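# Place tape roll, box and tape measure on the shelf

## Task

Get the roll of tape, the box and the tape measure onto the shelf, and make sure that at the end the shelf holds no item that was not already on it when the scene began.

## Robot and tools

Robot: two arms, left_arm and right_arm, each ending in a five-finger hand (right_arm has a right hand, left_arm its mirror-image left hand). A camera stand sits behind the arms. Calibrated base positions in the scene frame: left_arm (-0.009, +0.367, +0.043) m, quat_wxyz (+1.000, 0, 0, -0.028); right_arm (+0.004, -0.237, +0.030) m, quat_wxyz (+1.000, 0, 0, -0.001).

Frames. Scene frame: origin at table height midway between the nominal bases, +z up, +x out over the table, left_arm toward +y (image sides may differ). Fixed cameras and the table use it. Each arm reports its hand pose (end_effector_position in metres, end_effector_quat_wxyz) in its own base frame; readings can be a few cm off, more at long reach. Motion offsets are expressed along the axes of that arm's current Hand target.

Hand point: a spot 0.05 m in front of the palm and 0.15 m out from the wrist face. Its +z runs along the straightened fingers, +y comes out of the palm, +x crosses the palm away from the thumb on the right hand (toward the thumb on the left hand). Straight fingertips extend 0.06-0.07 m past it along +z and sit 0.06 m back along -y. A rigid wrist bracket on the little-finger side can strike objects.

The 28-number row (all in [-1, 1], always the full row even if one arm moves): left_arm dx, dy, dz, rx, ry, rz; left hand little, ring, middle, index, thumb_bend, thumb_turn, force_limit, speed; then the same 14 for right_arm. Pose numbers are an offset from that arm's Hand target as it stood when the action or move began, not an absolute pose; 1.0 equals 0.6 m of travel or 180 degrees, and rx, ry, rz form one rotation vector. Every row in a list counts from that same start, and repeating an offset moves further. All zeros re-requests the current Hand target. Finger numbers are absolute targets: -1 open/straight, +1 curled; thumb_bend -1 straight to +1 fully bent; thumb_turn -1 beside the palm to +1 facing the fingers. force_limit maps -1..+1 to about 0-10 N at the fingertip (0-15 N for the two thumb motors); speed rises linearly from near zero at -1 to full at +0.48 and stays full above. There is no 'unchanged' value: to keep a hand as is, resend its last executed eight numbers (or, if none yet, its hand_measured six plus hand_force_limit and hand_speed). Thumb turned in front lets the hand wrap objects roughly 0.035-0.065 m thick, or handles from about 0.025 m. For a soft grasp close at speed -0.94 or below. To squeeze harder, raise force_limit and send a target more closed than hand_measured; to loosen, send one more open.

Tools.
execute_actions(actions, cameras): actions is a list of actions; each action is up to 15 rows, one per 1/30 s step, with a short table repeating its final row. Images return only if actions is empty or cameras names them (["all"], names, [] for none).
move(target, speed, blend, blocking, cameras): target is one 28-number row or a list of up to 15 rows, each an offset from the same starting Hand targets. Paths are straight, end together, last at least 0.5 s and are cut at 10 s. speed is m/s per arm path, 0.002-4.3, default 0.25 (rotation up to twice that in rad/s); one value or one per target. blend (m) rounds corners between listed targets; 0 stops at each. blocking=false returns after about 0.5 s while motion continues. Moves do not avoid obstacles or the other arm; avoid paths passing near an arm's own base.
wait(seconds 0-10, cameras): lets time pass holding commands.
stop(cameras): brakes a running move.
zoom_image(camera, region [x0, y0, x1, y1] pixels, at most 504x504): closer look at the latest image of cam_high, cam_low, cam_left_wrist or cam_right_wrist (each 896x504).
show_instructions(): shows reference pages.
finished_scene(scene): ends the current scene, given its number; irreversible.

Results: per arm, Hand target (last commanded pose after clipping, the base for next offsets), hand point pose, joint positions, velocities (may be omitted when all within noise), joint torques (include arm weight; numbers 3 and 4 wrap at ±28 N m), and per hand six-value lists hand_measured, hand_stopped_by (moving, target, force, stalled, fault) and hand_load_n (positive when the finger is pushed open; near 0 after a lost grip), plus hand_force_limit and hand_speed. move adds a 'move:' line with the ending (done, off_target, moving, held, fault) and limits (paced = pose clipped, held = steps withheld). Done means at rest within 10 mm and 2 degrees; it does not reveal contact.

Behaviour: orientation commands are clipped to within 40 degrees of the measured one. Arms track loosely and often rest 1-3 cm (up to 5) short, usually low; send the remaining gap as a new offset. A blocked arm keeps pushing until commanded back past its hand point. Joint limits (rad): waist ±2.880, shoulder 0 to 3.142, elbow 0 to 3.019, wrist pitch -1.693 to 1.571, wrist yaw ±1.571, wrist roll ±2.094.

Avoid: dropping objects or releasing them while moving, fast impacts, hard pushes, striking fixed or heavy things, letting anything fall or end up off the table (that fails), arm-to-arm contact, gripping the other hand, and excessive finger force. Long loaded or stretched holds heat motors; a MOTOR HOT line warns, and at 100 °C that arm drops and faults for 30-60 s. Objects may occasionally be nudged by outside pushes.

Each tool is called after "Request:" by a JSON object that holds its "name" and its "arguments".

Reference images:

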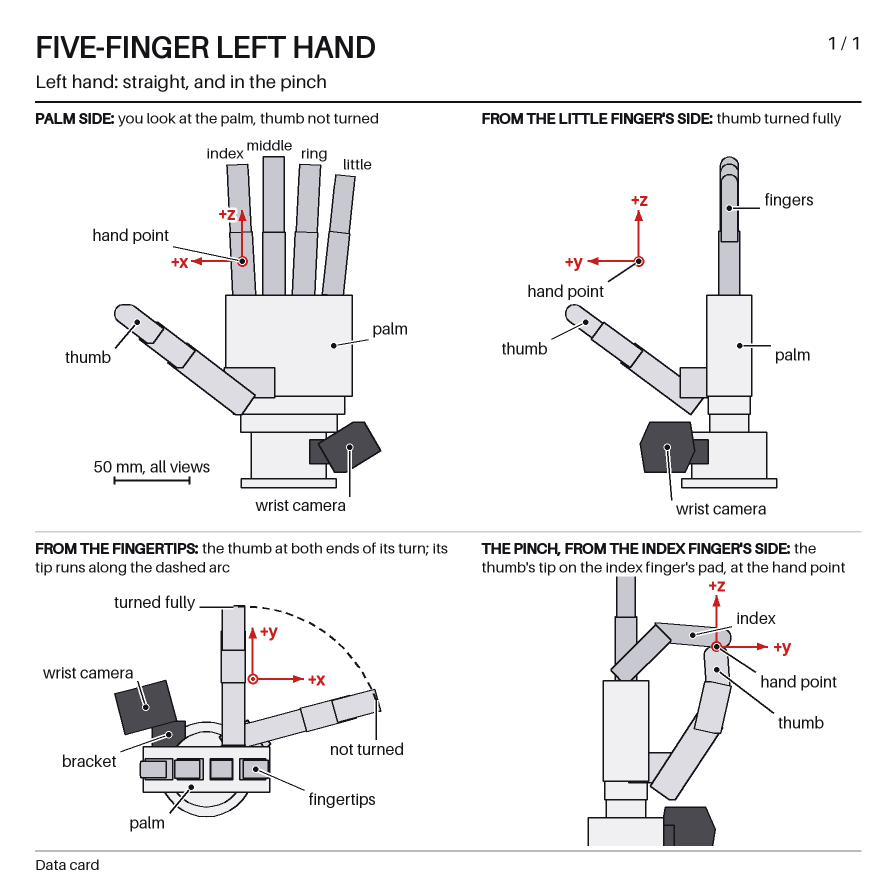

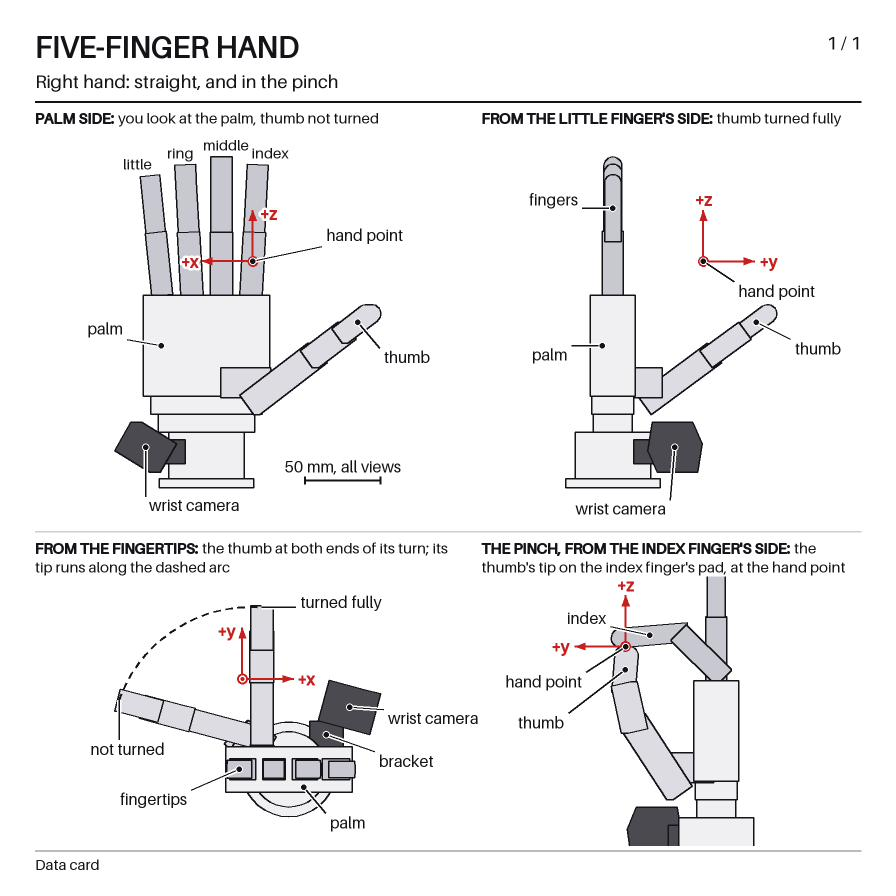

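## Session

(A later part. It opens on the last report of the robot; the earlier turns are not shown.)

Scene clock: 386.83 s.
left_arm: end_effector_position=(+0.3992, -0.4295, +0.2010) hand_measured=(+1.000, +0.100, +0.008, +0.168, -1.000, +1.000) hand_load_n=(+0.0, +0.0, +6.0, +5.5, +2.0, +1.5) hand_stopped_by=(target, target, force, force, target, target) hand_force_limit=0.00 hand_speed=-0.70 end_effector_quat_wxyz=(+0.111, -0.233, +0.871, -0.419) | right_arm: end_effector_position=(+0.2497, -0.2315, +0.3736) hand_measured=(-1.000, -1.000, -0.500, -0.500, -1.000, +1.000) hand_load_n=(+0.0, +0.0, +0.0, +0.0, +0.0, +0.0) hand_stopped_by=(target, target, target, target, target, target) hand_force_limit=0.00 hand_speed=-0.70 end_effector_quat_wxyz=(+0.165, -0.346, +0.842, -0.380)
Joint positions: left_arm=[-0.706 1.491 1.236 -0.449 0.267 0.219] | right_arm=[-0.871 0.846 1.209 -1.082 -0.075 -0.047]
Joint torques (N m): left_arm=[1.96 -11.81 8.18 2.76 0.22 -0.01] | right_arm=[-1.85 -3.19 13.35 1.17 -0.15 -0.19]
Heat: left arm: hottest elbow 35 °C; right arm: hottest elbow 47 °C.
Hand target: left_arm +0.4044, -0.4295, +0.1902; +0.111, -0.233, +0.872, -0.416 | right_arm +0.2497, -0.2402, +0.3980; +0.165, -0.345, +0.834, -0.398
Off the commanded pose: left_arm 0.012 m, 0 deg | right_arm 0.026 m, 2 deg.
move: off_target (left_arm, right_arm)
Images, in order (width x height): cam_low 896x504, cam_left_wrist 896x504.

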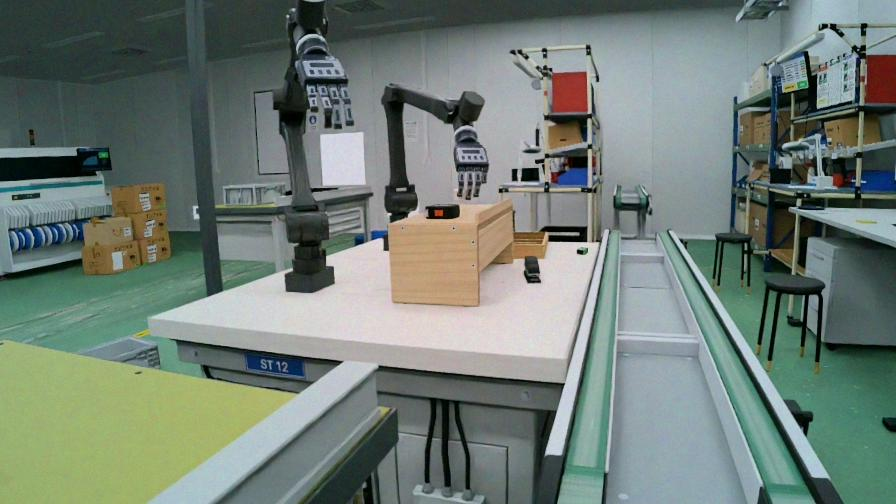

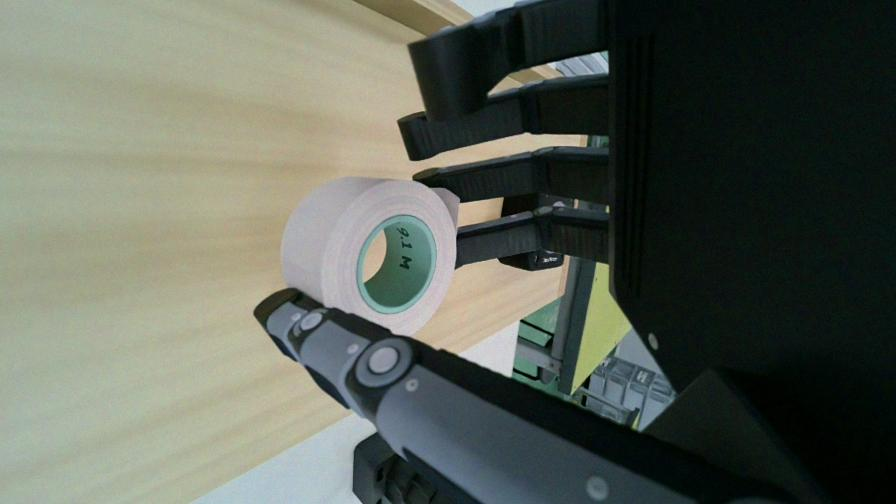

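Request:
{"name": "move", "arguments": {"target": [0,0.0388,0.0315,0,0,0,1,0.1,0.4,0.4,-1,1,0,-0.7,0,0,0,0,0,0,-1,-1,-0.5,-0.5,-1,1,0,-0.7], "speed": 0.06}}

Request:
{"name": "move", "arguments": {"target": [0,0.0104,0.0084,0,0,0,1,0.1,0.4,0.4,-1,1,0,-0.7,0,0,0,0,0,0,-1,-1,-0.5,-0.5,-1,1,0,-0.7], "speed": 0.03, "cameras": ["cam_left_wrist","cam_low"]}}

Request:
{"name": "zoom_image", "arguments": {"camera": "cam_low", "region": [400, 130, 540, 260]}}

Scene clock: 391.90 s.
left_arm: end_effector_position=(+0.3999, -0.4301, +0.1722) hand_measured=(+1.000, +0.100, +0.008, +0.168, -1.000, +1.000) hand_load_n=(+0.0, +0.0, +6.0, +5.5, +2.0, +1.5) hand_stopped_by=(target, target, force, force, target, target) hand_force_limit=0.00 hand_speed=-0.70 end_effector_quat_wxyz=(+0.112, -0.233, +0.870, -0.420) | right_arm: end_effector_position=(+0.2497, -0.2315, +0.3736) hand_measured=(-1.000, -1.000, -0.500, -0.500, -1.000, +1.000) hand_load_n=(+0.0, +0.0, +0.0, +0.0, +0.0, +0.0) hand_stopped_by=(target, target, target, target, target, target) hand_force_limit=0.00 hand_speed=-0.70 end_effector_quat_wxyz=(+0.165, -0.346, +0.842, -0.380)
Joint positions: left_arm=[-0.706 1.514 1.182 -0.37 0.267 0.219] | right_arm=[-0.871 0.846 1.209 -1.082 -0.075 -0.047]
Joint torques (N m): left_arm=[1.67 -11.75 7.91 2.8 0.23 -0.01] | right_arm=[-1.9 -3.25 13.34 1.13 -0.13 -0.18]
Heat: left arm: hottest elbow 35 °C; right arm: hottest elbow 47 °C.
Hand target: left_arm +0.4044, -0.4295, +0.1601; +0.111, -0.233, +0.872, -0.416 | right_arm +0.2497, -0.2402, +0.3980; +0.165, -0.345, +0.834, -0.398
Off the commanded pose: left_arm 0.013 m, 0 deg | right_arm 0.026 m, 2 deg.
move: off_target (left_arm, right_arm)

Scene clock: 392.73 s.
left_arm: end_effector_position=(+0.4008, -0.4310, +0.1699) hand_measured=(+1.000, +0.100, +0.008, +0.168, -1.000, +1.000) hand_load_n=(+0.0, +0.0, +6.0, +5.5, +2.0, +1.5) hand_stopped_by=(target, target, force, force, target, target) hand_force_limit=0.00 hand_speed=-0.70 end_effector_quat_wxyz=(+0.114, -0.231, +0.868, -0.424) | right_arm: end_effector_position=(+0.2497, -0.2315, +0.3736) hand_measured=(-1.000, -1.000, -0.500, -0.500, -1.000, +1.000) hand_load_n=(-0.5, +0.0, +0.0, +0.0, +0.0, +0.0) hand_stopped_by=(target, target, target, target, target, target) hand_force_limit=0.00 hand_speed=-0.70 end_effector_quat_wxyz=(+0.165, -0.346, +0.842, -0.380)
Joint positions: left_arm=[-0.706 1.515 1.173 -0.349 0.267 0.219] | right_arm=[-0.871 0.846 1.209 -1.082 -0.075 -0.047]
Joint torques (N m): left_arm=[1.96 -11.28 7.64 2.85 0.21 0.02] | right_arm=[-1.96 -3.14 13.34 1.18 -0.15 -0.18]
Heat: left arm: hottest elbow 35 °C; right arm: hottest elbow 47 °C.
Hand target: left_arm +0.4045, -0.4295, +0.1523; +0.111, -0.233, +0.872, -0.416 | right_arm +0.2497, -0.2402, +0.3980; +0.165, -0.345, +0.834, -0.398
Off the commanded pose: left_arm 0.018 m, 1 deg | right_arm 0.026 m, 2 deg.
move: off_target (left_arm, right_arm)
Images, in order (width x height): cam_low 896x504, cam_left_wrist 896x504.

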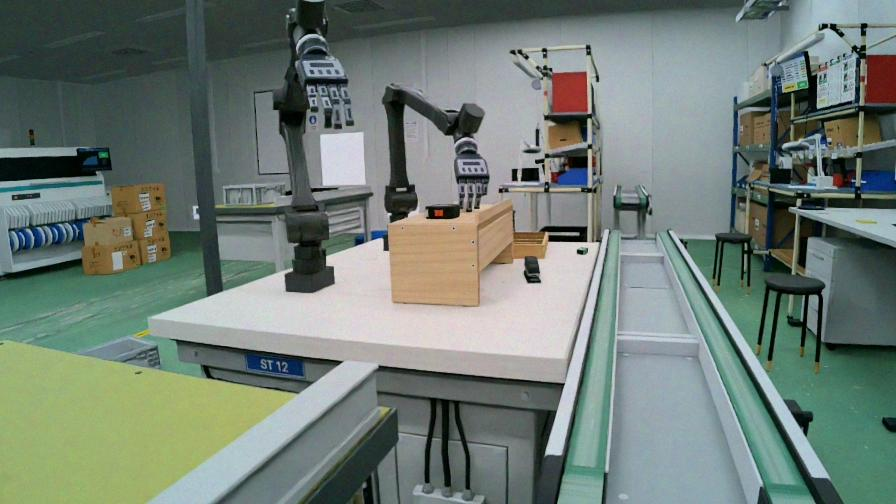

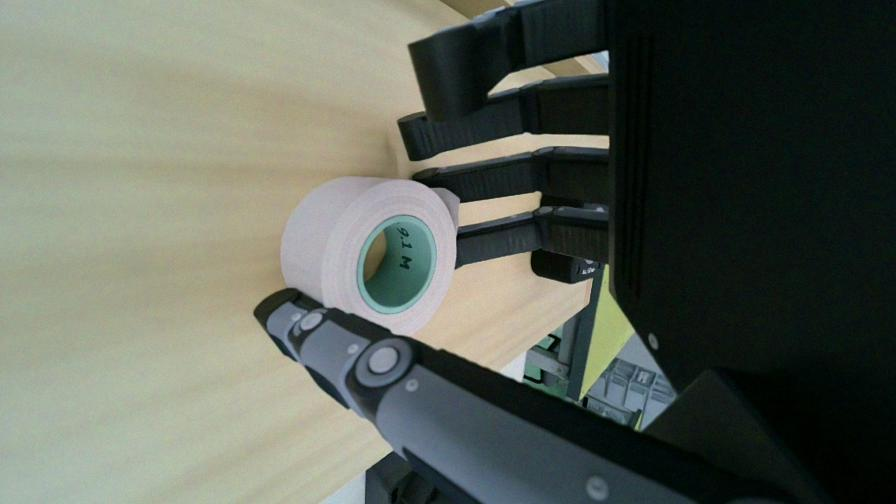

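Scaled by 3.600.

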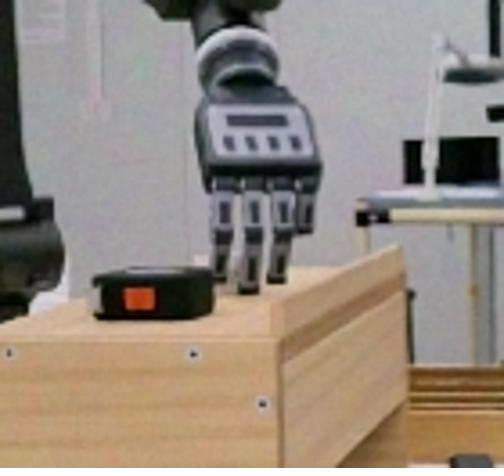

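Request:
{"name": "move", "arguments": {"target": [0,0,0,0,0,0,1,0.1,-0.5,-0.5,-1,1,0,-0.7,0,0,0,0,0,0,-1,-1,-0.5,-0.5,-1,1,0,-0.7]}}

Request:
{"name": "move", "arguments": {"target": [0,-0.2072,-0.1677,0,0,0,1,0.1,-0.5,-0.5,-1,1,0,-0.7,0,0,0,0,0,0,-1,-1,-0.5,-0.5,-1,1,0,-0.7], "speed": 0.12, "cameras": ["cam_high","cam_left_wrist"]}}

Scene clock: 398.30 s.
left_arm: end_effector_position=(+0.4014, -0.4318, +0.1698) hand_measured=(+1.000, +0.100, -0.500, -0.500, -1.000, +1.000) hand_load_n=(+0.0, +0.0, +0.0, +0.0, +0.0, +0.0) hand_stopped_by=(target, target, target, target, target, target) hand_force_limit=0.00 hand_speed=-0.70 end_effector_quat_wxyz=(+0.115, -0.230, +0.868, -0.425) | right_arm: end_effector_position=(+0.2497, -0.2315, +0.3736) hand_measured=(-1.000, -1.000, -0.500, -0.500, -1.000, +1.000) hand_load_n=(+0.0, +0.0, +0.0, +0.0, +0.0, +0.0) hand_stopped_by=(target, target, target, target, target, target) hand_force_limit=0.00 hand_speed=-0.70 end_effector_quat_wxyz=(+0.165, -0.346, +0.842, -0.380)
Joint positions: left_arm=[-0.706 1.517 1.173 -0.344 0.269 0.219] | right_arm=[-0.871 0.846 1.209 -1.082 -0.075 -0.047]
Joint torques (N m): left_arm=[1.96 -11.58 7.64 2.61 0.16 0] | right_arm=[-1.96 -3.19 13.3 1.18 -0.14 -0.19]
Heat: left arm: hottest elbow 34 °C; right arm: hottest elbow 47 °C.
Hand target: left_arm +0.4044, -0.4294, +0.1521; +0.111, -0.233, +0.872, -0.416 | right_arm +0.2497, -0.2402, +0.3980; +0.165, -0.345, +0.834, -0.398
Off the commanded pose: left_arm 0.018 m, 1 deg | right_arm 0.026 m, 2 deg.
move: off_target (left_arm, right_arm)

Scene clock: 400.33 s.
left_arm: end_effector_position=(+0.3942, -0.4257, +0.2854) hand_measured=(+1.000, +0.100, -0.500, -0.500, -1.000, +1.000) hand_load_n=(+0.0, +0.0, +0.0, +0.0, +0.0, +0.0) hand_stopped_by=(target, target, target, target, target, target) hand_force_limit=0.00 hand_speed=-0.70 end_effector_quat_wxyz=(+0.098, -0.238, +0.879, -0.401) | right_arm: end_effector_position=(+0.2497, -0.2315, +0.3736) hand_measured=(-1.000, -1.000, -0.500, -0.500, -1.000, +1.000) hand_load_n=(+0.0, +0.0, +0.0, +0.0, +0.0, +0.0) hand_stopped_by=(target, target, target, target, target, target) hand_force_limit=0.00 hand_speed=-0.70 end_effector_quat_wxyz=(+0.165, -0.346, +0.842, -0.380)
Joint positions: left_arm=[-0.706 1.47 1.456 -0.738 0.269 0.219] | right_arm=[-0.871 0.846 1.209 -1.082 -0.075 -0.047]
Joint torques (N m): left_arm=[1.85 -13.45 12.4 1.57 0.17 -0.02] | right_arm=[-1.9 -3.25 13.34 1.14 -0.15 -0.19]
Heat: left arm: hottest elbow 34 °C; right arm: hottest elbow 47 °C.
Hand target: left_arm +0.4044, -0.4295, +0.3120; +0.111, -0.233, +0.872, -0.416 | right_arm +0.2497, -0.2402, +0.3980; +0.165, -0.345, +0.834, -0.398
Off the commanded pose: left_arm 0.029 m, 2 deg | right_arm 0.026 m, 2 deg.
move: off_target (left_arm, right_arm)
Images, in order (width x height): cam_high 896x504, cam_left_wrist 896x504.

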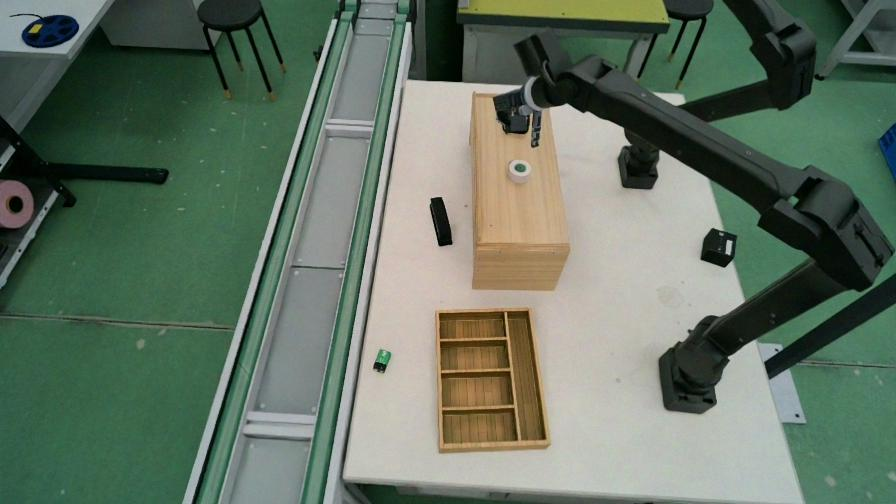

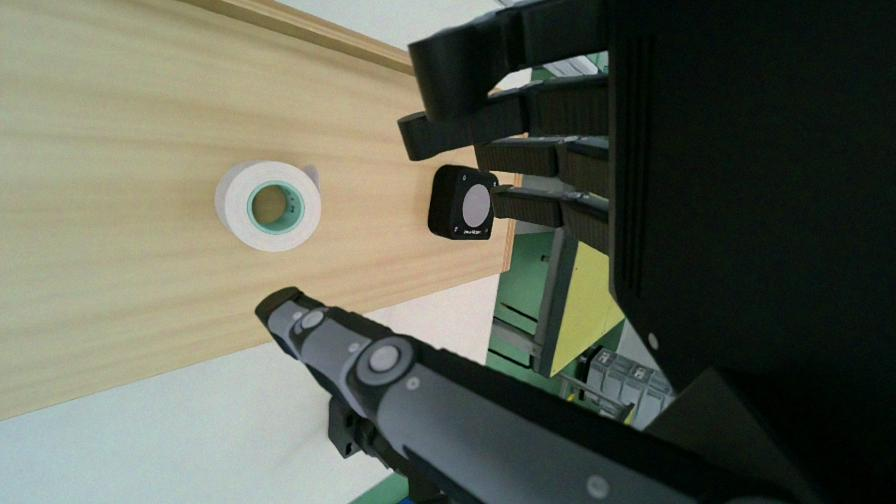

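Request:
{"name": "zoom_image", "arguments": {"camera": "cam_high", "region": [660, 200, 780, 300]}}

Scaled by 4.200.

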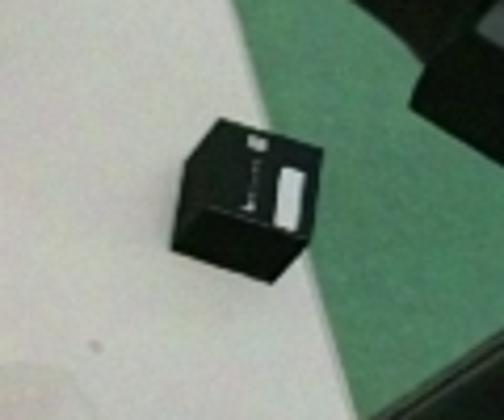

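Request:
{"name": "move", "arguments": {"target": [[0.1648,0.095,-0.2178,0,0.0647,0.0524,-1,-1,-0.65,-0.65,-1,1,0,-0.5,0,0,0,0,0,0,-1,-1,-0.5,-0.5,-1,1,0,-0.7],[0.6145,0.2987,-0.3372,0,0.1727,0.1398,-1,-1,-0.65,-0.65,-1,1,0,-0.5,-0.33,0.0753,-0.1512,0,-0.1943,-0.1573,-1,-1,-0.5,-0.5,-1,1,0,-0.7],[0.7548,0.573,-0.2258,0,0.2193,0.1775,-1,-1,-0.65,-0.65,-1,1,0,-0.5,-0.33,0.0753,-0.1512,0,-0.1943,-0.1573,-1,-1,-0.5,-0.5,-1,1,0,-0.7]], "speed": 0.25, "blend": [0.05,0.05,0], "cameras": ["all"]}}

Scene clock: 442.63 s.
left_arm: end_effector_position=(-0.1440, -0.3756, +0.1348) hand_measured=(-1.000, -1.000, -0.650, -0.650, -1.000, +1.000) hand_load_n=(+0.0, +0.0, +0.0, +0.0, +0.0, +0.0) hand_stopped_by=(target, target, target, target, target, target) hand_force_limit=0.00 hand_speed=-0.50 end_effector_quat_wxyz=(-0.075, +0.163, +0.887, -0.425) | right_arm: end_effector_position=(+0.3153, -0.0323, +0.3970) hand_measured=(-1.000, -1.000, -0.500, -0.500, -1.000, +1.000) hand_load_n=(-0.5, +0.0, +0.0, +0.0, +0.0, +0.0) hand_stopped_by=(target, target, target, target, target, target) hand_force_limit=0.00 hand_speed=-0.70 end_effector_quat_wxyz=(-0.298, +0.632, -0.654, +0.289)
Joint positions: left_arm=[-1.834 1.003 0.639 -0.315 0.072 0.066] | right_arm=[-0.301 0.83 1.27 -1.176 -0.225 -0.166]
Joint torques (N m): left_arm=[0.79 -4.13 8.08 2.8 0.01 -0.14] | right_arm=[0.32 -2.78 13 1.1 0 -0.18]
Heat: left arm: hottest elbow 35 °C; right arm: hottest elbow 48 °C.
Hand target: left_arm -0.1484, -0.3767, +0.1297; -0.078, +0.163, +0.888, -0.423 | right_arm +0.3197, -0.0303, +0.4202; -0.305, +0.638, -0.638, +0.304
Off the commanded pose: left_arm 0.007 m, 0 deg | right_arm 0.024 m, 3 deg.
move: off_target (right_arm)

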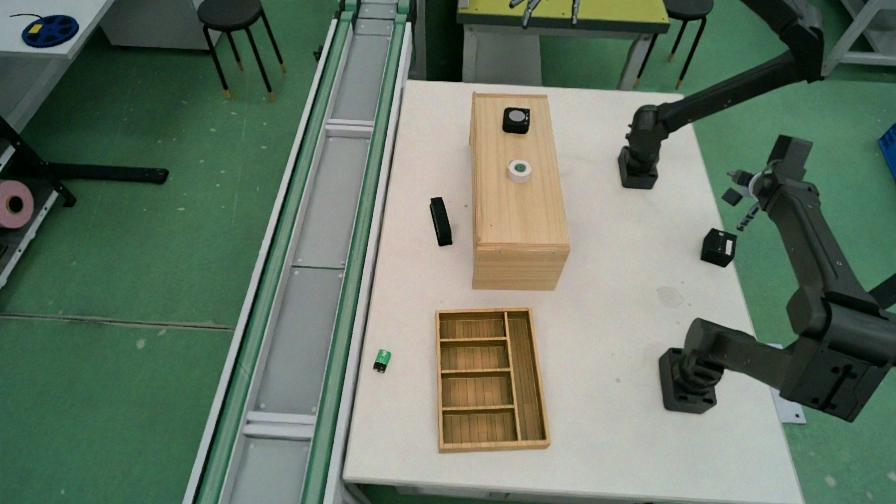

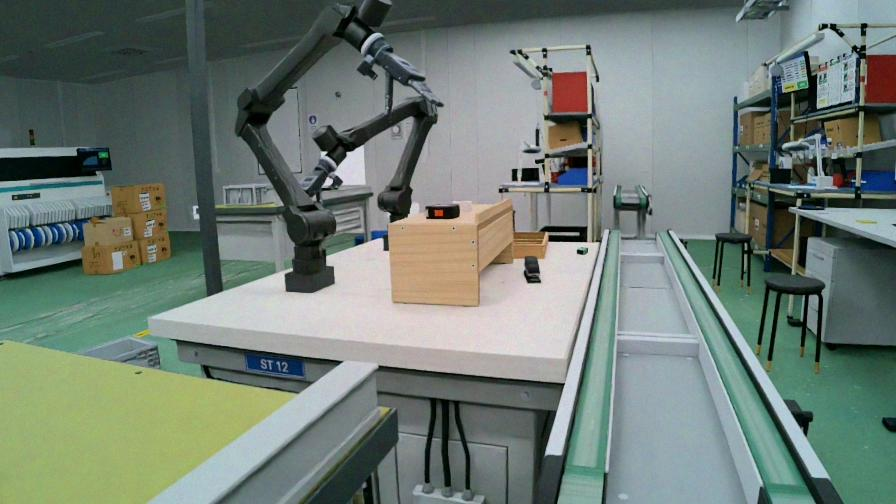

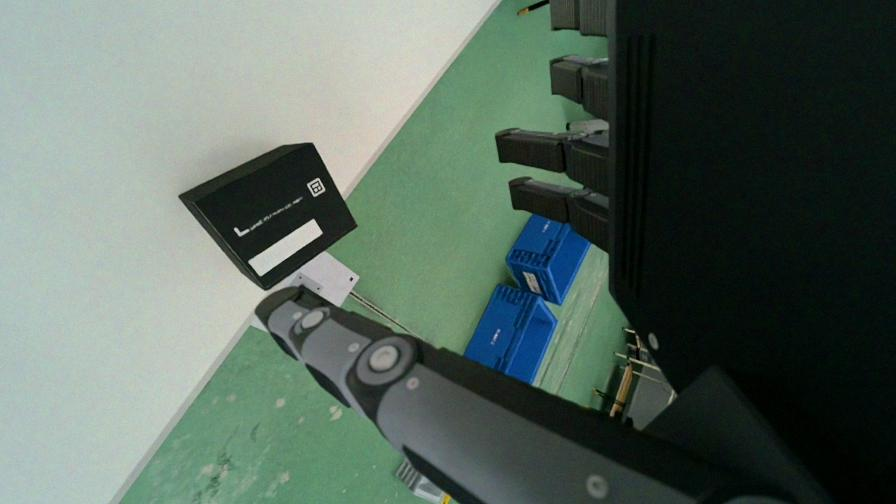

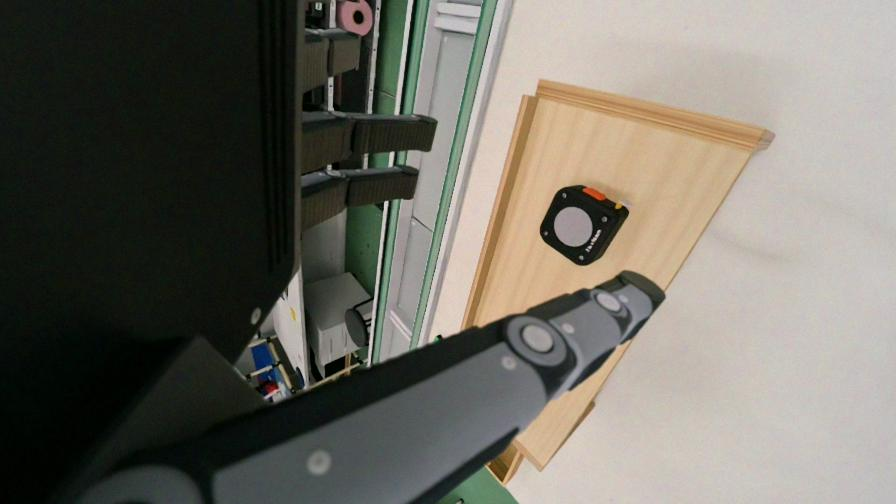

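Request:
{"name": "zoom_image", "arguments": {"camera": "cam_left_wrist", "region": [150, 110, 390, 310]}}

Scaled by 2.100.

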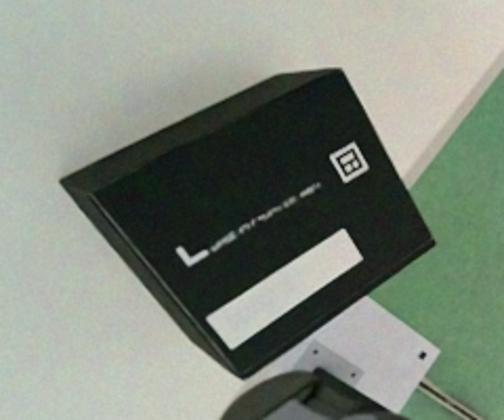

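Request:
{"name": "move", "arguments": {"target": [0.0118,0.1037,0.1015,0,-0.0164,-0.0133,-1,-1,-0.65,-0.65,-1,1,0,-0.5,0,0,0,0,0,0,-1,-1,-0.5,-0.5,-1,1,0,-0.7], "speed": 0.1, "cameras": ["cam_left_wrist","cam_high"]}}

Request:
{"name": "zoom_image", "arguments": {"camera": "cam_left_wrist", "region": [150, 60, 570, 360]}}

Scene clock: 464.50 s.
left_arm: end_effector_position=(-0.1532, -0.3843, +0.0500) hand_measured=(-1.000, -1.000, -0.650, -0.650, -1.000, +1.000) hand_load_n=(+0.0, +0.0, +0.0, +0.0, +0.0, +0.5) hand_stopped_by=(target, target, target, target, target, target) hand_force_limit=0.00 hand_speed=-0.50 end_effector_quat_wxyz=(-0.061, +0.132, +0.891, -0.429) | right_arm: end_effector_position=(+0.3153, -0.0323, +0.3970) hand_measured=(-1.000, -1.000, -0.500, -0.500, -1.000, +1.000) hand_load_n=(+0.0, +0.0, +0.0, +0.0, -0.5, +0.0) hand_stopped_by=(target, target, target, target, target, target) hand_force_limit=0.00 hand_speed=-0.70 end_effector_quat_wxyz=(-0.298, +0.632, -0.654, +0.289)
Joint positions: left_arm=[-1.882 1.193 0.504 0.016 -0.019 -0.008] | right_arm=[-0.301 0.83 1.27 -1.176 -0.225 -0.166]
Joint torques (N m): left_arm=[0.62 -5.42 6.61 2.93 -0.04 -0.18] | right_arm=[0.44 -2.78 13.01 1.11 0.01 -0.18]
Heat: left arm: hottest elbow 35 °C; right arm: hottest elbow 48 °C.
Hand target: left_arm -0.1579, -0.3818, +0.0431; -0.064, +0.134, +0.893, -0.426 | right_arm +0.3197, -0.0303, +0.4202; -0.305, +0.638, -0.638, +0.304
Off the commanded pose: left_arm 0.009 m, 1 deg | right_arm 0.024 m, 3 deg.
move: off_target (right_arm)
Images, in order (width x height): cam_high 896x504, cam_left_wrist 896x504.

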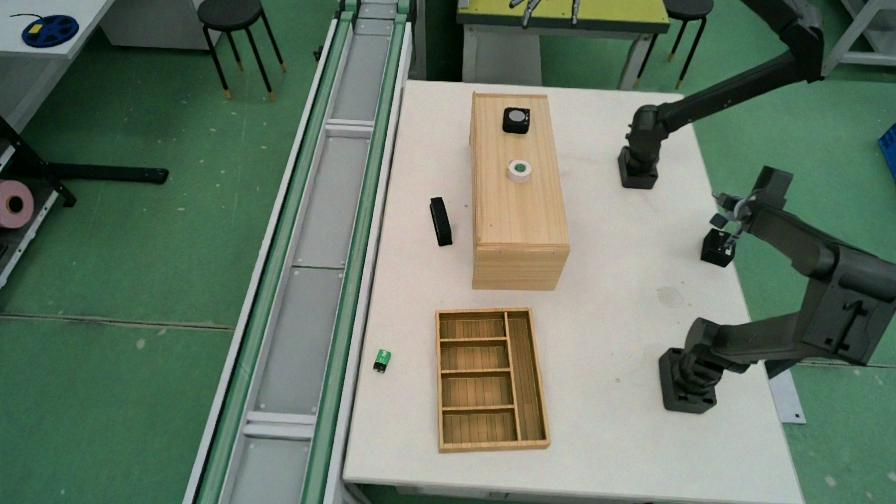

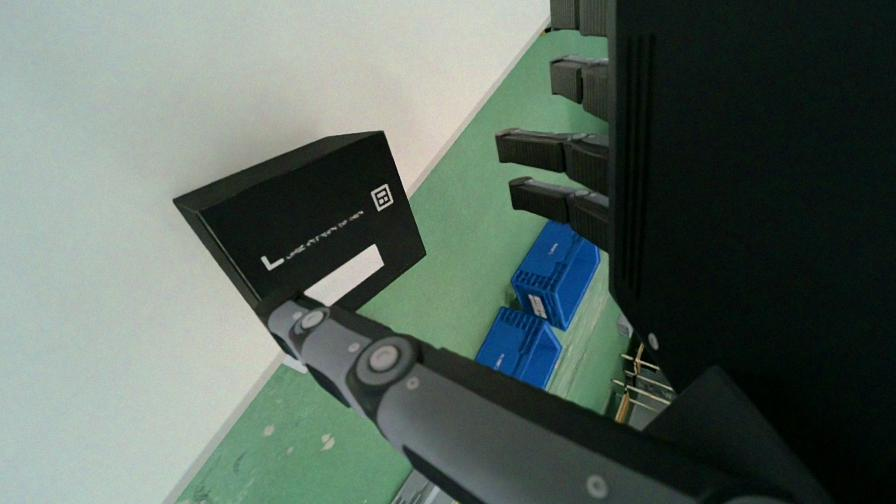

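Scaled by 1.200.

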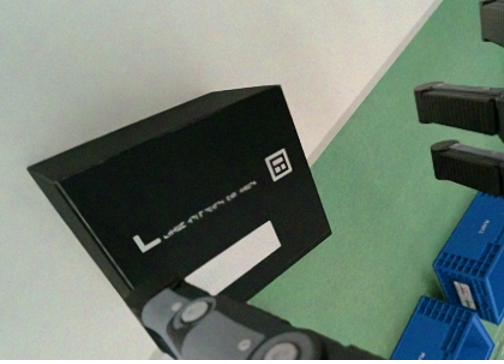

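Request:
{"name": "move", "arguments": {"target": [0.0045,0.0408,0.0304,0,0,0,-1,-1,-0.65,-0.65,-1,1,0,-0.5,0,0,0,0,0,0,-1,-1,-0.5,-0.5,-1,1,0,-0.7], "speed": 0.06, "cameras": ["cam_left_wrist"]}}

Request:
{"name": "zoom_image", "arguments": {"camera": "cam_left_wrist", "region": [150, 60, 570, 360]}}

Scene clock: 476.20 s.
left_arm: end_effector_position=(-0.1577, -0.3889, +0.0297) hand_measured=(-1.000, -1.000, -0.650, -0.650, -1.000, +1.000) hand_load_n=(+0.0, +0.0, +0.0, +0.0, +0.0, -1.0) hand_stopped_by=(target, target, target, target, target, target) hand_force_limit=0.00 hand_speed=-0.50 end_effector_quat_wxyz=(-0.064, +0.130, +0.886, -0.440) | right_arm: end_effector_position=(+0.3153, -0.0323, +0.3970) hand_measured=(-1.000, -1.000, -0.500, -0.500, -1.000, +1.000) hand_load_n=(+0.0, +0.0, +0.0, +0.0, +0.0, +0.0) hand_stopped_by=(target, target, target, target, target, target) hand_force_limit=0.00 hand_speed=-0.70 end_effector_quat_wxyz=(-0.298, +0.632, -0.654, +0.289)
Joint positions: left_arm=[-1.89 1.265 0.471 0.145 -0.024 -0.016] | right_arm=[-0.301 0.83 1.27 -1.176 -0.225 -0.166]
Joint torques (N m): left_arm=[0.56 -4.42 5.48 2.77 -0.07 -0.13] | right_arm=[0.26 -2.73 13.03 1.11 0 -0.2]
Heat: left arm: hottest elbow 34 °C; right arm: hottest elbow 48 °C.
Hand target: left_arm -0.1601, -0.3798, +0.0125; -0.064, +0.134, +0.893, -0.426 | right_arm +0.3197, -0.0303, +0.4202; -0.305, +0.638, -0.638, +0.304
Off the commanded pose: left_arm 0.019 m, 2 deg | right_arm 0.024 m, 3 deg.
move: off_target (left_arm, right_arm)
Images, in order (width x height): cam_left_wrist 896x504.

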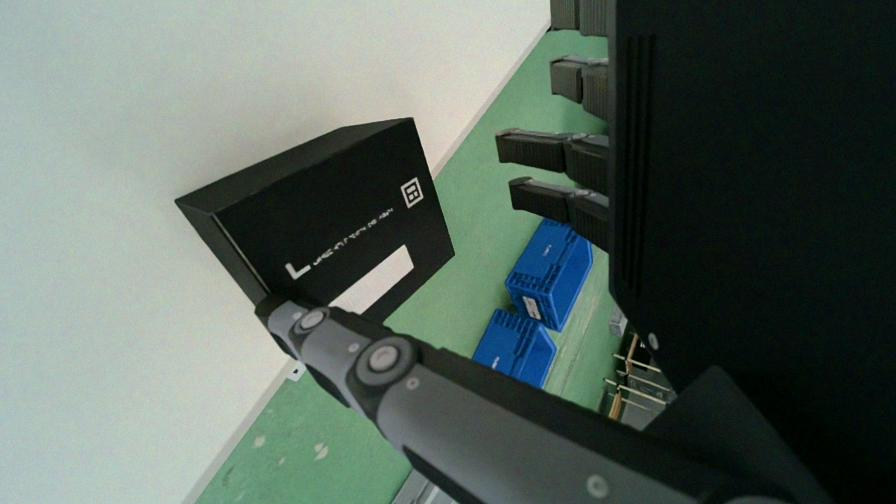

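Scaled by 1.200.

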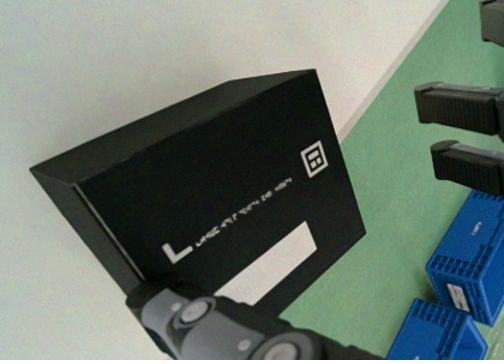

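Request:
{"name": "move", "arguments": {"target": [-0.0077,-0.0828,-0.0765,0,-0.0086,-0.007,-1,-1,-0.65,-0.65,-1,1,0,-0.5,0,0,0,0,0,0,-1,-1,-0.5,-0.5,-1,1,0,-0.7], "speed": 0.08, "cameras": ["cam_left_wrist"]}}

Scene clock: 484.87 s.
left_arm: end_effector_position=(-0.1445, -0.3615, +0.0577) hand_measured=(-1.000, -1.000, -0.650, -0.650, -1.000, +1.000) hand_load_n=(+0.0, +0.0, +0.0, +0.0, +0.0, +0.0) hand_stopped_by=(target, target, target, target, target, target) hand_force_limit=0.00 hand_speed=-0.50 end_effector_quat_wxyz=(-0.050, +0.119, +0.903, -0.409) | right_arm: end_effector_position=(+0.3153, -0.0323, +0.3970) hand_measured=(-1.000, -1.000, -0.500, -0.500, -1.000, +1.000) hand_load_n=(+0.0, +0.0, +0.0, +0.0, +0.0, +0.0) hand_stopped_by=(target, target, target, target, target, target) hand_force_limit=0.00 hand_speed=-0.70 end_effector_quat_wxyz=(-0.298, +0.632, -0.654, +0.289)
Joint positions: left_arm=[-1.891 1.105 0.494 -0.111 -0.051 -0.035] | right_arm=[-0.301 0.83 1.27 -1.176 -0.225 -0.166]
Joint torques (N m): left_arm=[0.67 -6.18 10.45 1.46 -0.03 -0.13] | right_arm=[0.38 -2.61 12.97 1.09 -0.01 -0.19]
Heat: left arm: hottest elbow 33 °C; right arm: hottest elbow 48 °C.
Hand target: left_arm -0.1544, -0.3769, +0.0800; -0.056, +0.118, +0.895, -0.427 | right_arm +0.3197, -0.0303, +0.4202; -0.305, +0.638, -0.638, +0.304
Off the commanded pose: left_arm 0.029 m, 2 deg | right_arm 0.024 m, 3 deg.
move: off_target (left_arm, right_arm)
Images, in order (width x height): cam_left_wrist 896x504.

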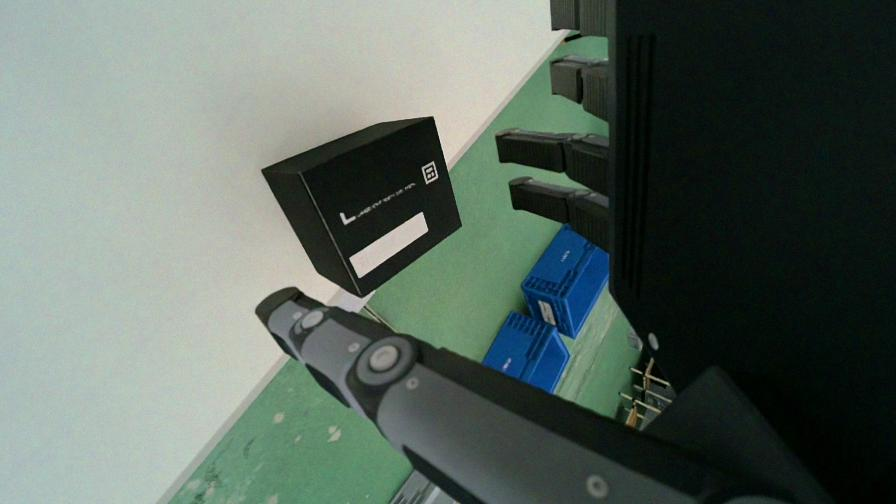

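Request:
{"name": "move", "arguments": {"target": [0.0025,0.0603,0.0498,0,0,0,-1,-1,-0.65,-0.65,-1,1,0,-0.5,0,0,0,0,0,0,-1,-1,-0.5,-0.5,-1,1,0,-0.7], "speed": 0.08, "cameras": ["cam_left_wrist"]}}

Scene clock: 501.33 s.
left_arm: end_effector_position=(-0.1515, -0.3798, +0.0400) hand_measured=(-1.000, -1.000, -0.650, -0.650, -1.000, +1.000) hand_load_n=(+0.0, +0.0, +0.0, +0.0, +0.0, +0.0) hand_stopped_by=(target, target, target, target, target, target) hand_force_limit=0.00 hand_speed=-0.50 end_effector_quat_wxyz=(-0.053, +0.116, +0.894, -0.430) | right_arm: end_effector_position=(+0.3153, -0.0323, +0.3970) hand_measured=(-1.000, -1.000, -0.500, -0.500, -1.000, +1.000) hand_load_n=(+0.0, +0.0, +0.0, +0.0, +0.0, +0.0) hand_stopped_by=(target, target, target, target, target, target) hand_force_limit=0.00 hand_speed=-0.70 end_effector_quat_wxyz=(-0.298, +0.632, -0.654, +0.289)
Joint positions: left_arm=[-1.895 1.202 0.476 0.051 -0.055 -0.038] | right_arm=[-0.301 0.83 1.27 -1.176 -0.225 -0.166]
Joint torques (N m): left_arm=[0.56 -5.19 6.43 2.84 -0.05 -0.15] | right_arm=[0.5 -2.67 13.01 1.14 -0.01 -0.18]
Heat: left arm: hottest elbow 35 °C; right arm: hottest elbow 48 °C.
Hand target: left_arm -0.1561, -0.3770, +0.0333; -0.056, +0.118, +0.895, -0.427 | right_arm +0.3197, -0.0303, +0.4202; -0.305, +0.638, -0.638, +0.304
Off the commanded pose: left_arm 0.009 m, 1 deg | right_arm 0.024 m, 3 deg.
move: off_target (right_arm)
Images, in order (width x height): cam_left_wrist 896x504.

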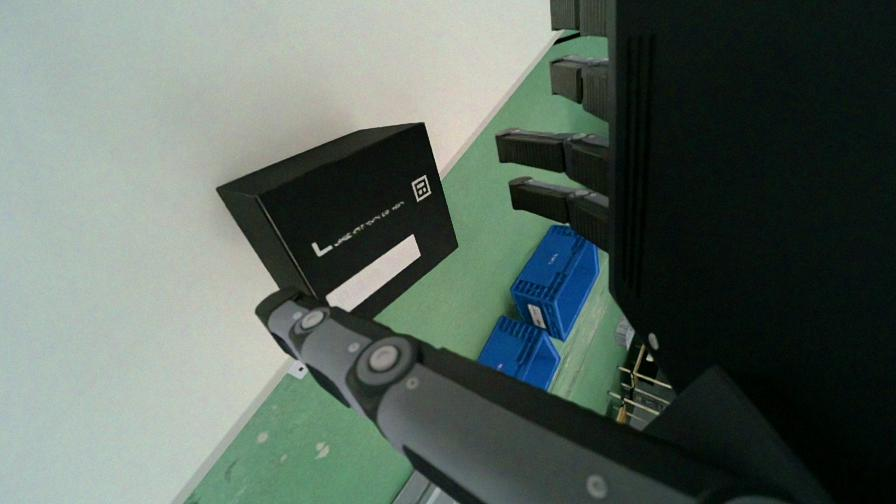

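Request:
{"name": "move", "arguments": {"target": [0.0048,0.0285,0.0239,0,0,0,-1,-1,-0.65,-0.65,-1,1,0,-0.5,0,0,0,0,0,0,-1,-1,-0.5,-0.5,-1,1,0,-0.7], "speed": 0.05, "cameras": ["cam_left_wrist"]}}

Scene clock: 508.77 s.
left_arm: end_effector_position=(-0.1546, -0.3805, +0.0181) hand_measured=(-1.000, -1.000, -0.650, -0.650, -1.000, +1.000) hand_load_n=(+0.0, +0.0, +0.0, +0.0, +0.0, +0.0) hand_stopped_by=(target, target, target, target, target, target) hand_force_limit=0.00 hand_speed=-0.50 end_effector_quat_wxyz=(-0.053, +0.116, +0.893, -0.431) | right_arm: end_effector_position=(+0.3153, -0.0323, +0.3970) hand_measured=(-1.000, -1.000, -0.500, -0.500, -1.000, +1.000) hand_load_n=(+0.0, +0.0, +0.0, +0.0, +0.0, +0.0) hand_stopped_by=(target, target, target, target, target, target) hand_force_limit=0.00 hand_speed=-0.70 end_effector_quat_wxyz=(-0.298, +0.632, -0.654, +0.289)
Joint positions: left_arm=[-1.904 1.274 0.451 0.149 -0.063 -0.044] | right_arm=[-0.301 0.83 1.27 -1.176 -0.225 -0.166]
Joint torques (N m): left_arm=[0.62 -5.42 5.85 2.92 -0.06 -0.14] | right_arm=[0.15 -2.55 13.01 1.13 -0.01 -0.19]
Heat: left arm: hottest elbow 34 °C; right arm: hottest elbow 48 °C.
Hand target: left_arm -0.1589, -0.3766, +0.0108; -0.056, +0.118, +0.895, -0.427 | right_arm +0.3197, -0.0303, +0.4202; -0.305, +0.638, -0.638, +0.304
Off the commanded pose: left_arm 0.009 m, 1 deg | right_arm 0.024 m, 3 deg.
move: off_target (right_arm)
Images, in order (width x height): cam_left_wrist 896x504.

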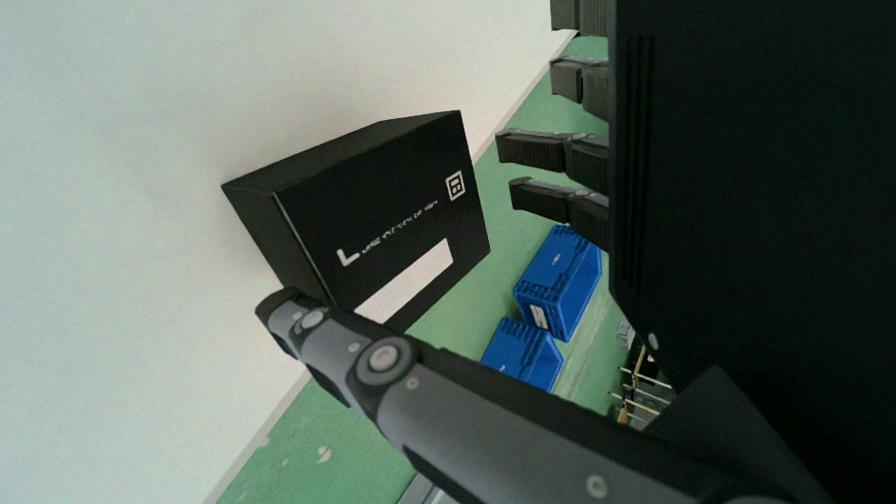

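Clear of contact. Go on down.

Request:
{"name": "move", "arguments": {"target": [0.001,0.0298,0.0241,0,0,0,-1,-1,-0.65,-0.65,-1,1,0,-0.5,0,0,0,0,0,0,-1,-1,-0.5,-0.5,-1,1,0,-0.7], "speed": 0.05, "cameras": ["cam_left_wrist"]}}

Scene clock: 511.67 s.
left_arm: end_effector_position=(-0.1554, -0.3809, -0.0049) hand_measured=(-1.000, -1.000, -0.650, -0.650, -1.000, +1.000) hand_load_n=(+0.0, +0.0, +0.0, +0.0, +0.0, +0.0) hand_stopped_by=(target, target, target, target, target, target) hand_force_limit=0.00 hand_speed=-0.50 end_effector_quat_wxyz=(-0.054, +0.116, +0.893, -0.431) | right_arm: end_effector_position=(+0.3153, -0.0323, +0.3970) hand_measured=(-1.000, -1.000, -0.500, -0.500, -1.000, +1.000) hand_load_n=(+0.0, +0.0, +0.0, +0.0, +0.0, +0.0) hand_stopped_by=(target, target, target, target, target, target) hand_force_limit=0.00 hand_speed=-0.70 end_effector_quat_wxyz=(-0.298, +0.632, -0.654, +0.289)
Joint positions: left_arm=[-1.906 1.355 0.428 0.254 -0.064 -0.045] | right_arm=[-0.301 0.83 1.27 -1.176 -0.225 -0.166]
Joint torques (N m): left_arm=[0.44 -6.07 5.3 2.81 -0.06 -0.13] | right_arm=[0.38 -2.73 13.01 1.11 0 -0.18]
Heat: left arm: hottest elbow 34 °C; right arm: hottest elbow 48 °C.
Hand target: left_arm -0.1594, -0.3765, -0.0121; -0.056, +0.118, +0.895, -0.427 | right_arm +0.3197, -0.0303, +0.4202; -0.305, +0.638, -0.638, +0.304
Off the commanded pose: left_arm 0.009 m, 1 deg | right_arm 0.024 m, 3 deg.
move: off_target (right_arm)
Images, in order (width x height): cam_left_wrist 896x504.

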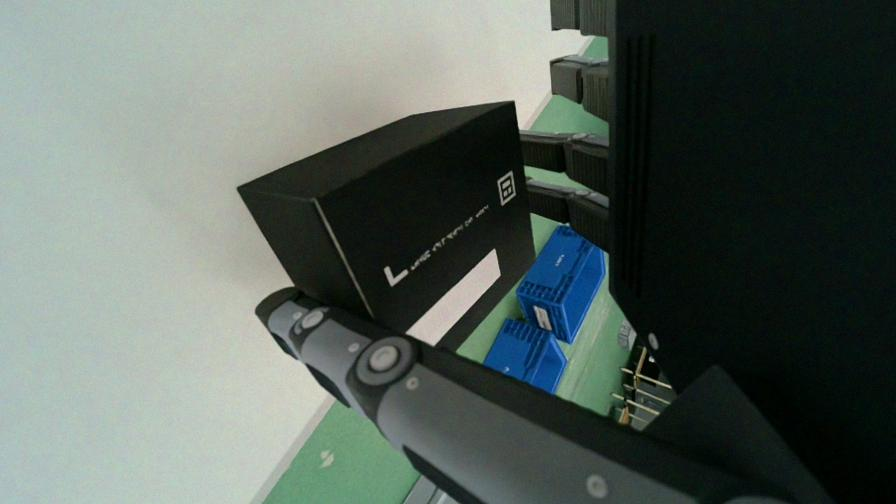

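Request:
{"name": "move", "arguments": {"target": [0,0,0,0,0,0,-1,-1,0.2,0.2,-1,1,0.1,-0.9,0,0,0,0,0,0,-1,-1,-0.5,-0.5,-1,1,0,-0.7], "cameras": ["cam_left_wrist"]}}

Scene clock: 515.80 s.
left_arm: end_effector_position=(-0.1554, -0.3810, -0.0049) hand_measured=(-1.000, -1.000, -0.216, -0.206, -1.000, +1.000) hand_load_n=(+0.0, +0.0, +7.5, +8.0, +2.0, -1.0) hand_stopped_by=(target, target, force, force, target, target) hand_force_limit=0.10 hand_speed=-0.90 end_effector_quat_wxyz=(-0.054, +0.116, +0.893, -0.431) | right_arm: end_effector_position=(+0.3153, -0.0323, +0.3970) hand_measured=(-1.000, -1.000, -0.500, -0.500, -1.000, +1.000) hand_load_n=(+0.0, +0.0, +0.0, +0.0, +0.0, +0.0) hand_stopped_by=(target, target, target, target, target, target) hand_force_limit=0.00 hand_speed=-0.70 end_effector_quat_wxyz=(-0.298, +0.632, -0.654, +0.289)
Joint positions: left_arm=[-1.906 1.355 0.428 0.254 -0.065 -0.046] | right_arm=[-0.301 0.83 1.27 -1.176 -0.225 -0.166]
Joint torques (N m): left_arm=[0.56 -5.83 5.2 2.81 -0.04 -0.15] | right_arm=[0.56 -2.61 13 1.14 0.01 -0.18]
Heat: left arm: hottest elbow 34 °C; right arm: hottest elbow 48 °C.
Hand target: left_arm -0.1594, -0.3765, -0.0122; -0.056, +0.118, +0.895, -0.427 | right_arm +0.3197, -0.0303, +0.4202; -0.305, +0.638, -0.638, +0.304
Off the commanded pose: left_arm 0.009 m, 1 deg | right_arm 0.024 m, 3 deg.
move: off_target (right_arm)
Images, in order (width x height): cam_left_wrist 896x504.

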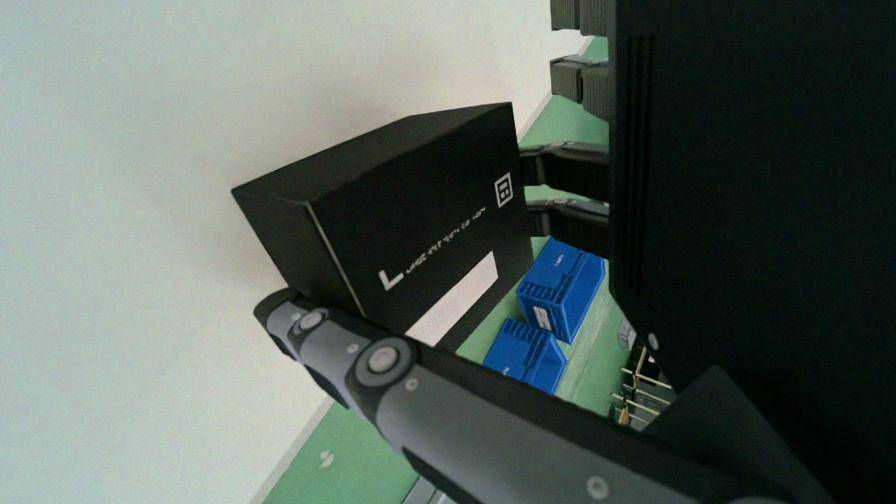

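Request:
{"name": "move", "arguments": {"target": [0,-0.0648,-0.0524,0,0,0,-1,-1,0.2,0.2,-1,1,0.1,-0.9,0,0,0,0,0,0,-1,-1,-0.5,-0.5,-1,1,0,-0.7], "speed": 0.08, "cameras": ["cam_left_wrist"]}}

Scene clock: 533.47 s.
left_arm: end_effector_position=(-0.1467, -0.3557, +0.0127) hand_measured=(-1.000, -1.000, -0.216, -0.206, -1.000, +1.000) hand_load_n=(-0.5, +0.0, +8.0, +8.0, +2.0, -0.5) hand_stopped_by=(target, target, force, force, target, target) hand_force_limit=0.10 hand_speed=-0.90 end_effector_quat_wxyz=(-0.048, +0.119, +0.906, -0.403) | right_arm: end_effector_position=(+0.3153, -0.0323, +0.3970) hand_measured=(-1.000, -1.000, -0.500, -0.500, -1.000, +1.000) hand_load_n=(+0.0, +0.0, +0.5, +0.0, +0.0, +0.0) hand_stopped_by=(target, target, target, target, target, target) hand_force_limit=0.00 hand_speed=-0.70 end_effector_quat_wxyz=(-0.298, +0.632, -0.654, +0.289)
Joint positions: left_arm=[-1.906 1.22 0.428 0.055 -0.065 -0.046] | right_arm=[-0.301 0.83 1.27 -1.176 -0.225 -0.166]
Joint torques (N m): left_arm=[0.73 -7.36 9.77 1.73 -0.02 -0.13] | right_arm=[0.44 -2.84 12.98 1.14 0 -0.19]
Heat: left arm: hottest elbow 32 °C; right arm: hottest elbow 49 °C.
Hand target: left_arm -0.1595, -0.3764, +0.0378; -0.056, +0.118, +0.895, -0.427 | right_arm +0.3197, -0.0303, +0.4202; -0.305, +0.638, -0.638, +0.304
Off the commanded pose: left_arm 0.035 m, 3 deg | right_arm 0.024 m, 3 deg.
move: off_target (left_arm, right_arm)
Images, in order (width x height): cam_left_wrist 896x504.

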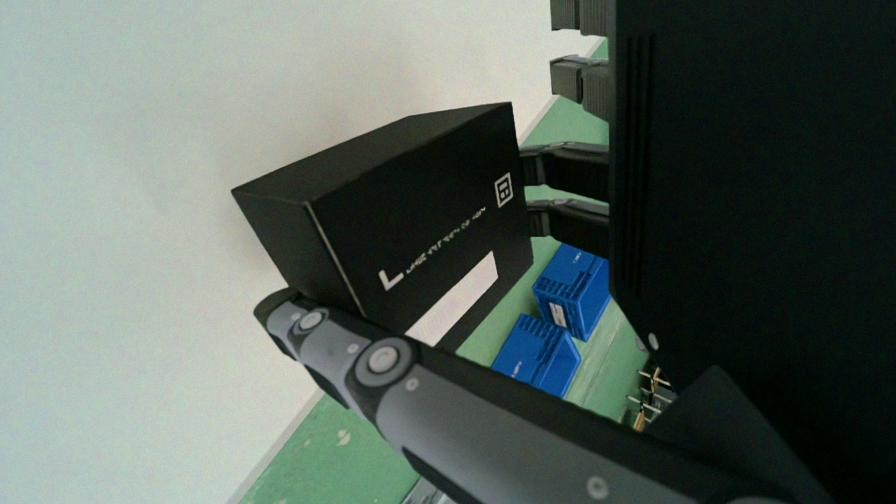

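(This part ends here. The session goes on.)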